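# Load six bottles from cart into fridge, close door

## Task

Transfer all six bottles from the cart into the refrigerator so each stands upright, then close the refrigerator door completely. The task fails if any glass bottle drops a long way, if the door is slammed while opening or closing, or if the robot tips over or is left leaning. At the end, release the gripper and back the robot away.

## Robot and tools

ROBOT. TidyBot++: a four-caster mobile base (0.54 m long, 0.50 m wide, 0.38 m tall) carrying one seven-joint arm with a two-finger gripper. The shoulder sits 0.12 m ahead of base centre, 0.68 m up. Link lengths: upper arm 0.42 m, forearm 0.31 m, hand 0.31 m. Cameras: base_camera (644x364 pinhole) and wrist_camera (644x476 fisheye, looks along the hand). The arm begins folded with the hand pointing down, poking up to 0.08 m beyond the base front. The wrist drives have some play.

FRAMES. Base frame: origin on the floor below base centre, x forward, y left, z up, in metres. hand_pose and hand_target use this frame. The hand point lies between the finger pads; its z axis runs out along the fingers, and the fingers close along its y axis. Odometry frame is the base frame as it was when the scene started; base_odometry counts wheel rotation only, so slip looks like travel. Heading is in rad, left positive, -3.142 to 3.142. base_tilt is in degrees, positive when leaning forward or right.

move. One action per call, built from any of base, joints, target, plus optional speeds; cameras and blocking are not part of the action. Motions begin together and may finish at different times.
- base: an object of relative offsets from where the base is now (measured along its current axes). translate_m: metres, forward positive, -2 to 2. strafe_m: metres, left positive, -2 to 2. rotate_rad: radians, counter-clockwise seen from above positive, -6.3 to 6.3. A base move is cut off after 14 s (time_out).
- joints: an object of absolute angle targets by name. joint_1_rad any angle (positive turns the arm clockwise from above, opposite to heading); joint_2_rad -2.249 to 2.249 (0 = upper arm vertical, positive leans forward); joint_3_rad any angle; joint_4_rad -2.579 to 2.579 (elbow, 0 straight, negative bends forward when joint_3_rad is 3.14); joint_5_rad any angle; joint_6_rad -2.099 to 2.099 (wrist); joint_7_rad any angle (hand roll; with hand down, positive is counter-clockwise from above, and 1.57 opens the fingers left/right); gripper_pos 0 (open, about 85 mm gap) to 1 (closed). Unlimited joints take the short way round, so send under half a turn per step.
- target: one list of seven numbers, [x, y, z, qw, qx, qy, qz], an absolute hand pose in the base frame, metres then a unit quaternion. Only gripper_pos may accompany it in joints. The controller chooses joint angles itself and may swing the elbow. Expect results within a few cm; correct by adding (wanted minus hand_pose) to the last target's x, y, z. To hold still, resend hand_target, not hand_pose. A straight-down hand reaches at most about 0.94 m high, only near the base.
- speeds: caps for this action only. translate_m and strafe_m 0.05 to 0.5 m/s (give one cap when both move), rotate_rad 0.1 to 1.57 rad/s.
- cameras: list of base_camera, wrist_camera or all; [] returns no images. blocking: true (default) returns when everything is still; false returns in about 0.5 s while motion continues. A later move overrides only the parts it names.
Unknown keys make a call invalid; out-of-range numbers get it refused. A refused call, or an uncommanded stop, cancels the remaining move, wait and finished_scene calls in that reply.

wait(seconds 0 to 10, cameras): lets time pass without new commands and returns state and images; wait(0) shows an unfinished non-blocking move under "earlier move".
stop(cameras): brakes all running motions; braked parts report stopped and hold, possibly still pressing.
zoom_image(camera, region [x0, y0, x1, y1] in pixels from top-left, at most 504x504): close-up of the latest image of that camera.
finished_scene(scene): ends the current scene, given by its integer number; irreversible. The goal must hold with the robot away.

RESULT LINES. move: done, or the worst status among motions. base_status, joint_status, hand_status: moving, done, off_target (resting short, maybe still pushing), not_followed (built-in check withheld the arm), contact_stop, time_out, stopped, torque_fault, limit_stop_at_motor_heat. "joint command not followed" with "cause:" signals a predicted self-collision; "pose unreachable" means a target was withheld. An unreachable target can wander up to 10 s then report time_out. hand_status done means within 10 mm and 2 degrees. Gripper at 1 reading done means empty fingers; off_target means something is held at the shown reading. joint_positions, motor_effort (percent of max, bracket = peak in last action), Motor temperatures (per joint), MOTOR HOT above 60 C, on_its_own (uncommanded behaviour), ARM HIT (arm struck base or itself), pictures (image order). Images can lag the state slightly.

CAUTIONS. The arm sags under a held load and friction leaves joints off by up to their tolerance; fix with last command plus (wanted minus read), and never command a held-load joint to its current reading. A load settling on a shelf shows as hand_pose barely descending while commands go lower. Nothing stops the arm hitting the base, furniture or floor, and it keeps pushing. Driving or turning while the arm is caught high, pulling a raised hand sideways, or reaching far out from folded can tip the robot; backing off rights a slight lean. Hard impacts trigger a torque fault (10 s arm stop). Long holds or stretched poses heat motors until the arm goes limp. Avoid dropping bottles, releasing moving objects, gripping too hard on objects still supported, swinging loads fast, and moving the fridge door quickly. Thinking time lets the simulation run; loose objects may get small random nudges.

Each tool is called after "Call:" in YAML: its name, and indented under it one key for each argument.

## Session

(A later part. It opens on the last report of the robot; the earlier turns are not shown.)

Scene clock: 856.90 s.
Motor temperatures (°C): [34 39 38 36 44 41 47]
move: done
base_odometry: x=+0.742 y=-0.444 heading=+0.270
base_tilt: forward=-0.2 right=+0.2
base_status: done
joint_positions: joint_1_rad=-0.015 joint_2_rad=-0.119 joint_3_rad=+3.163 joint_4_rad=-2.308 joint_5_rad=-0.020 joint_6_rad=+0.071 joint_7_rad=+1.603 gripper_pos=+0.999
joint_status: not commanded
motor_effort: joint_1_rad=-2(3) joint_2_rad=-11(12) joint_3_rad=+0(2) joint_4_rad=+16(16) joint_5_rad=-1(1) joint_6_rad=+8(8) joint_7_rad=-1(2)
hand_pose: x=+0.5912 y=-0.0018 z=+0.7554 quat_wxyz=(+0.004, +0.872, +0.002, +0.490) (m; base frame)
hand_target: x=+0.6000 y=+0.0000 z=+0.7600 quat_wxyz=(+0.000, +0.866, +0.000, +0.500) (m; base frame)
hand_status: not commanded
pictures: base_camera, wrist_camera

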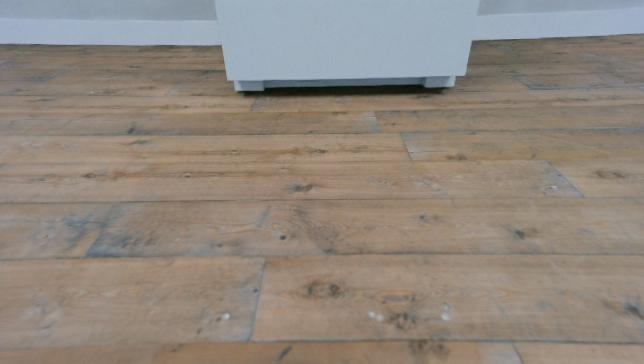

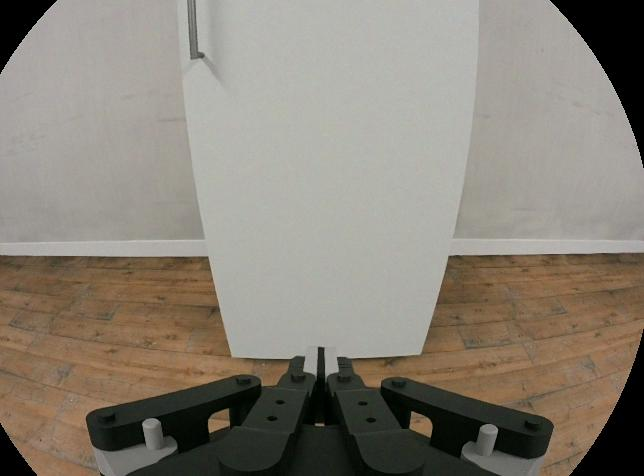

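Call:
move:
  base: {"strafe_m":0.1,"translate_m":0.52}
  speeds: {"translate_m":0.25}

Call:
move:
  base: {"translate_m":0.1}
  speeds: {"translate_m":0.07}

Scene clock: 863.93 s.
Motor temperatures (°C): [34 38 38 36 44 41 47]
move: done
base_odometry: x=+1.217 y=-0.209 heading=+0.271
base_tilt: forward=-0.1 right=+0.2
base_status: done
joint_positions: joint_1_rad=-0.015 joint_2_rad=-0.117 joint_3_rad=+3.163 joint_4_rad=-2.308 joint_5_rad=-0.020 joint_6_rad=+0.071 joint_7_rad=+1.603 gripper_pos=+0.999
joint_status: not commanded
motor_effort: joint_1_rad=-1(3) joint_2_rad=-11(13) joint_3_rad=+0(1) joint_4_rad=+16(16) joint_5_rad=-1(2) joint_6_rad=+8(9) joint_7_rad=-1(2)
hand_pose: x=+0.5915 y=-0.0018 z=+0.7546 quat_wxyz=(+0.004, +0.872, +0.002, +0.489) (m; base frame)
hand_target: x=+0.6000 y=+0.0000 z=+0.7600 quat_wxyz=(+0.000, +0.866, +0.000, +0.500) (m; base frame)
hand_status: not commanded
pictures: base_camera, wrist_camera

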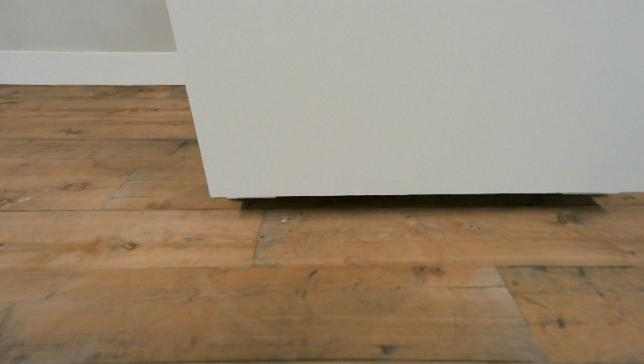

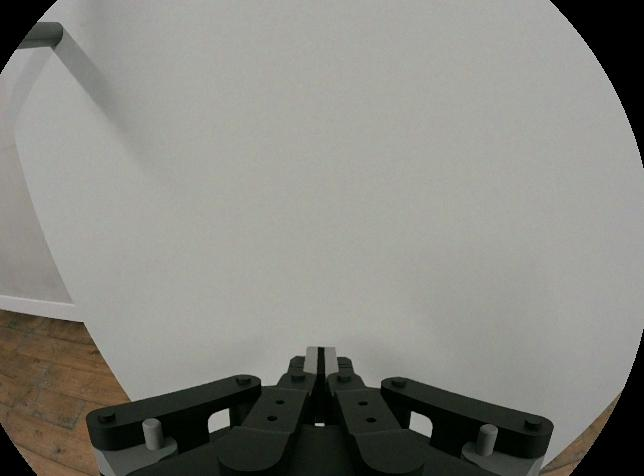

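Scene clock: 867.70 s.
Motor temperatures (°C): [34 38 38 36 44 41 47]
move: time_out
base_odometry: x=+1.310 y=-0.183 heading=+0.274
base_tilt: forward=-0.2 right=+0.2
base_status: translate_m time_out (by the wheels' count: +0.096 of +0.100)
joint_positions: joint_1_rad=-0.020 joint_2_rad=-0.256 joint_3_rad=+3.158 joint_4_rad=-2.412 joint_5_rad=-0.020 joint_6_rad=+0.041 joint_7_rad=+1.603 gripper_pos=+0.999
joint_status: not commanded
motor_effort: joint_1_rad=-2(3) joint_2_rad=+16(22) joint_3_rad=+2(6) joint_4_rad=+36(42) joint_5_rad=-1(2) joint_6_rad=+27(32) joint_7_rad=-1(2)
hand_pose: x=+0.5410 y=+0.0022 z=+0.7538 quat_wxyz=(+0.001, +0.871, +0.006, +0.491) (m; base frame)
hand_target: x=+0.6000 y=+0.0000 z=+0.7600 quat_wxyz=(+0.000, +0.866, +0.000, +0.500) (m; base frame)
hand_status: not commanded
pictures: base_camera, wrist_camera

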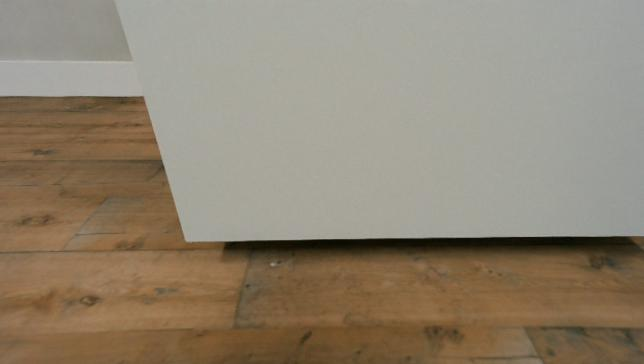

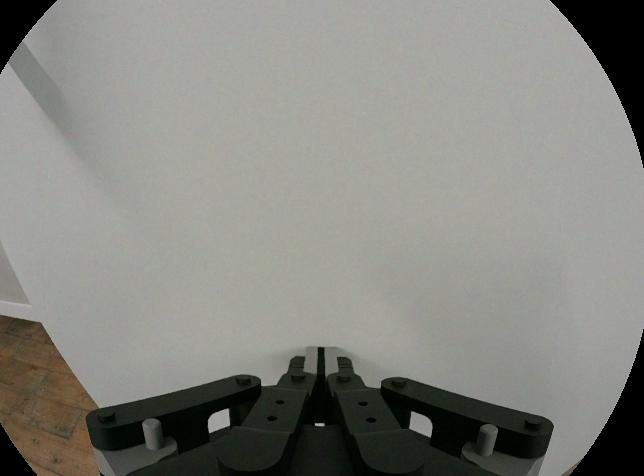

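Call:
move:
  base: {"translate_m":-0.5}
  speeds: {"translate_m":0.3}

Call:
move:
  base: {"strafe_m":0.9,"rotate_rad":-0.5}

Scene clock: 872.53 s.
Motor temperatures (°C): [34 38 38 36 44 41 47]
move: done
base_odometry: x=+0.828 y=-0.319 heading=+0.273
base_tilt: forward=-0.2 right=+0.2
base_status: done
joint_positions: joint_1_rad=-0.020 joint_2_rad=-0.102 joint_3_rad=+3.160 joint_4_rad=-2.297 joint_5_rad=-0.020 joint_6_rad=+0.089 joint_7_rad=+1.603 gripper_pos=+0.999
joint_status: not commanded
motor_effort: joint_1_rad=-1(4) joint_2_rad=-12(17) joint_3_rad=+0(2) joint_4_rad=+16(35) joint_5_rad=-1(1) joint_6_rad=+8(25) joint_7_rad=-1(2)
hand_pose: x=+0.5993 y=+0.0015 z=+0.7584 quat_wxyz=(+0.003, +0.869, +0.005, +0.495) (m; base frame)
hand_target: x=+0.6000 y=+0.0000 z=+0.7600 quat_wxyz=(+0.000, +0.866, +0.000, +0.500) (m; base frame)
hand_status: not commanded
pictures: base_camera, wrist_camera

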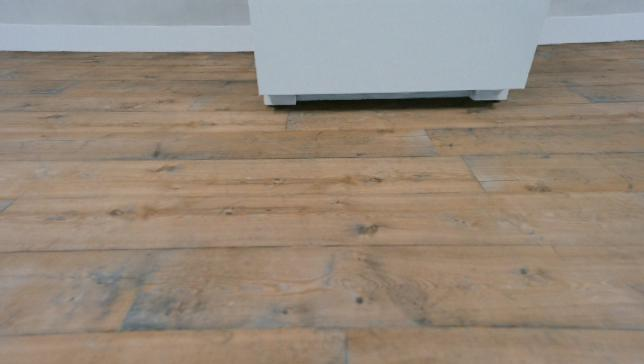

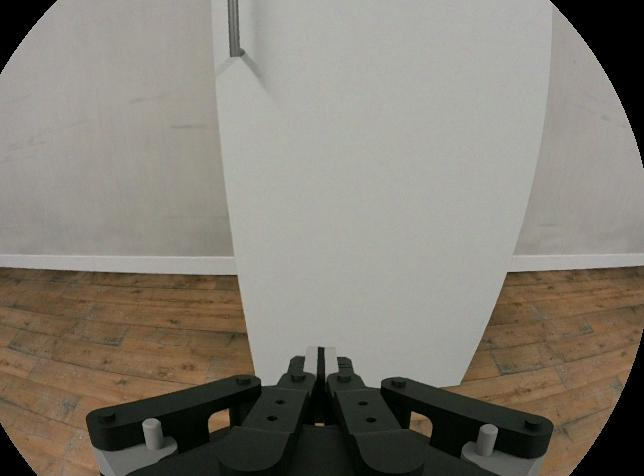

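Scene clock: 875.77 s.
Motor temperatures (°C): [34 38 38 36 44 41 47]
move: done
base_odometry: x=+0.585 y=+0.548 heading=-0.227
base_tilt: forward=-0.1 right=+0.2
base_status: done
joint_positions: joint_1_rad=-0.020 joint_2_rad=-0.102 joint_3_rad=+3.164 joint_4_rad=-2.297 joint_5_rad=-0.020 joint_6_rad=+0.089 joint_7_rad=+1.603 gripper_pos=+0.999
joint_status: not commanded
motor_effort: joint_1_rad=-2(4) joint_2_rad=-12(13) joint_3_rad=+0(2) joint_4_rad=+16(16) joint_5_rad=-1(2) joint_6_rad=+8(9) joint_7_rad=-1(2)
hand_pose: x=+0.5994 y=-0.0005 z=+0.7584 quat_wxyz=(+0.003, +0.869, +0.004, +0.495) (m; base frame)
hand_target: x=+0.6000 y=+0.0000 z=+0.7600 quat_wxyz=(+0.000, +0.866, +0.000, +0.500) (m; base frame)
hand_status: not commanded
pictures: base_camera, wrist_camera

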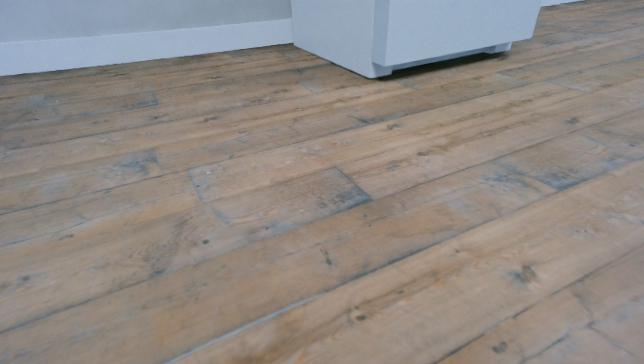

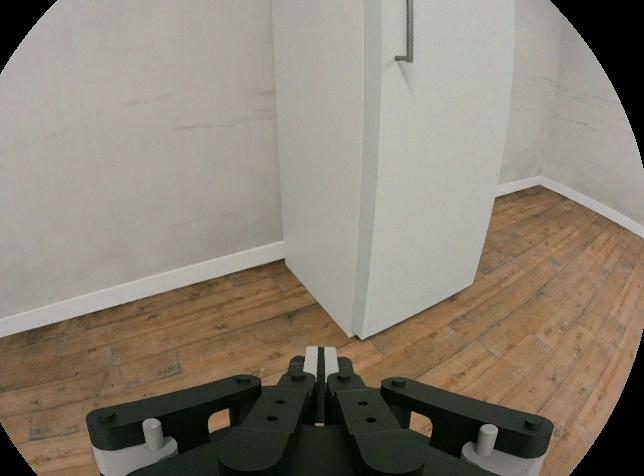

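Call:
zoom_image:
  camera: "wrist_camera"
  region: [260, 120, 480, 350]

Scaled by 2.191.

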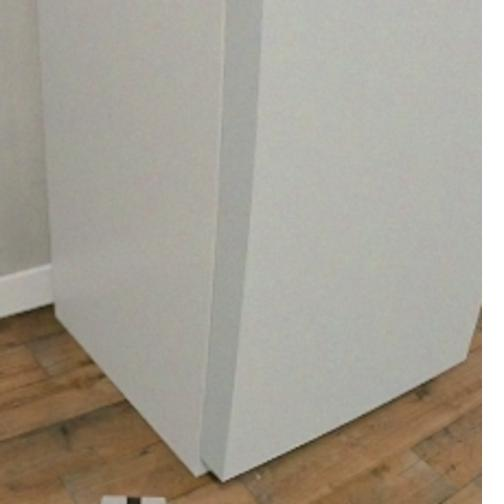

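Call:
finished_scene:
  scene: 1

The scene is finished: the task was done.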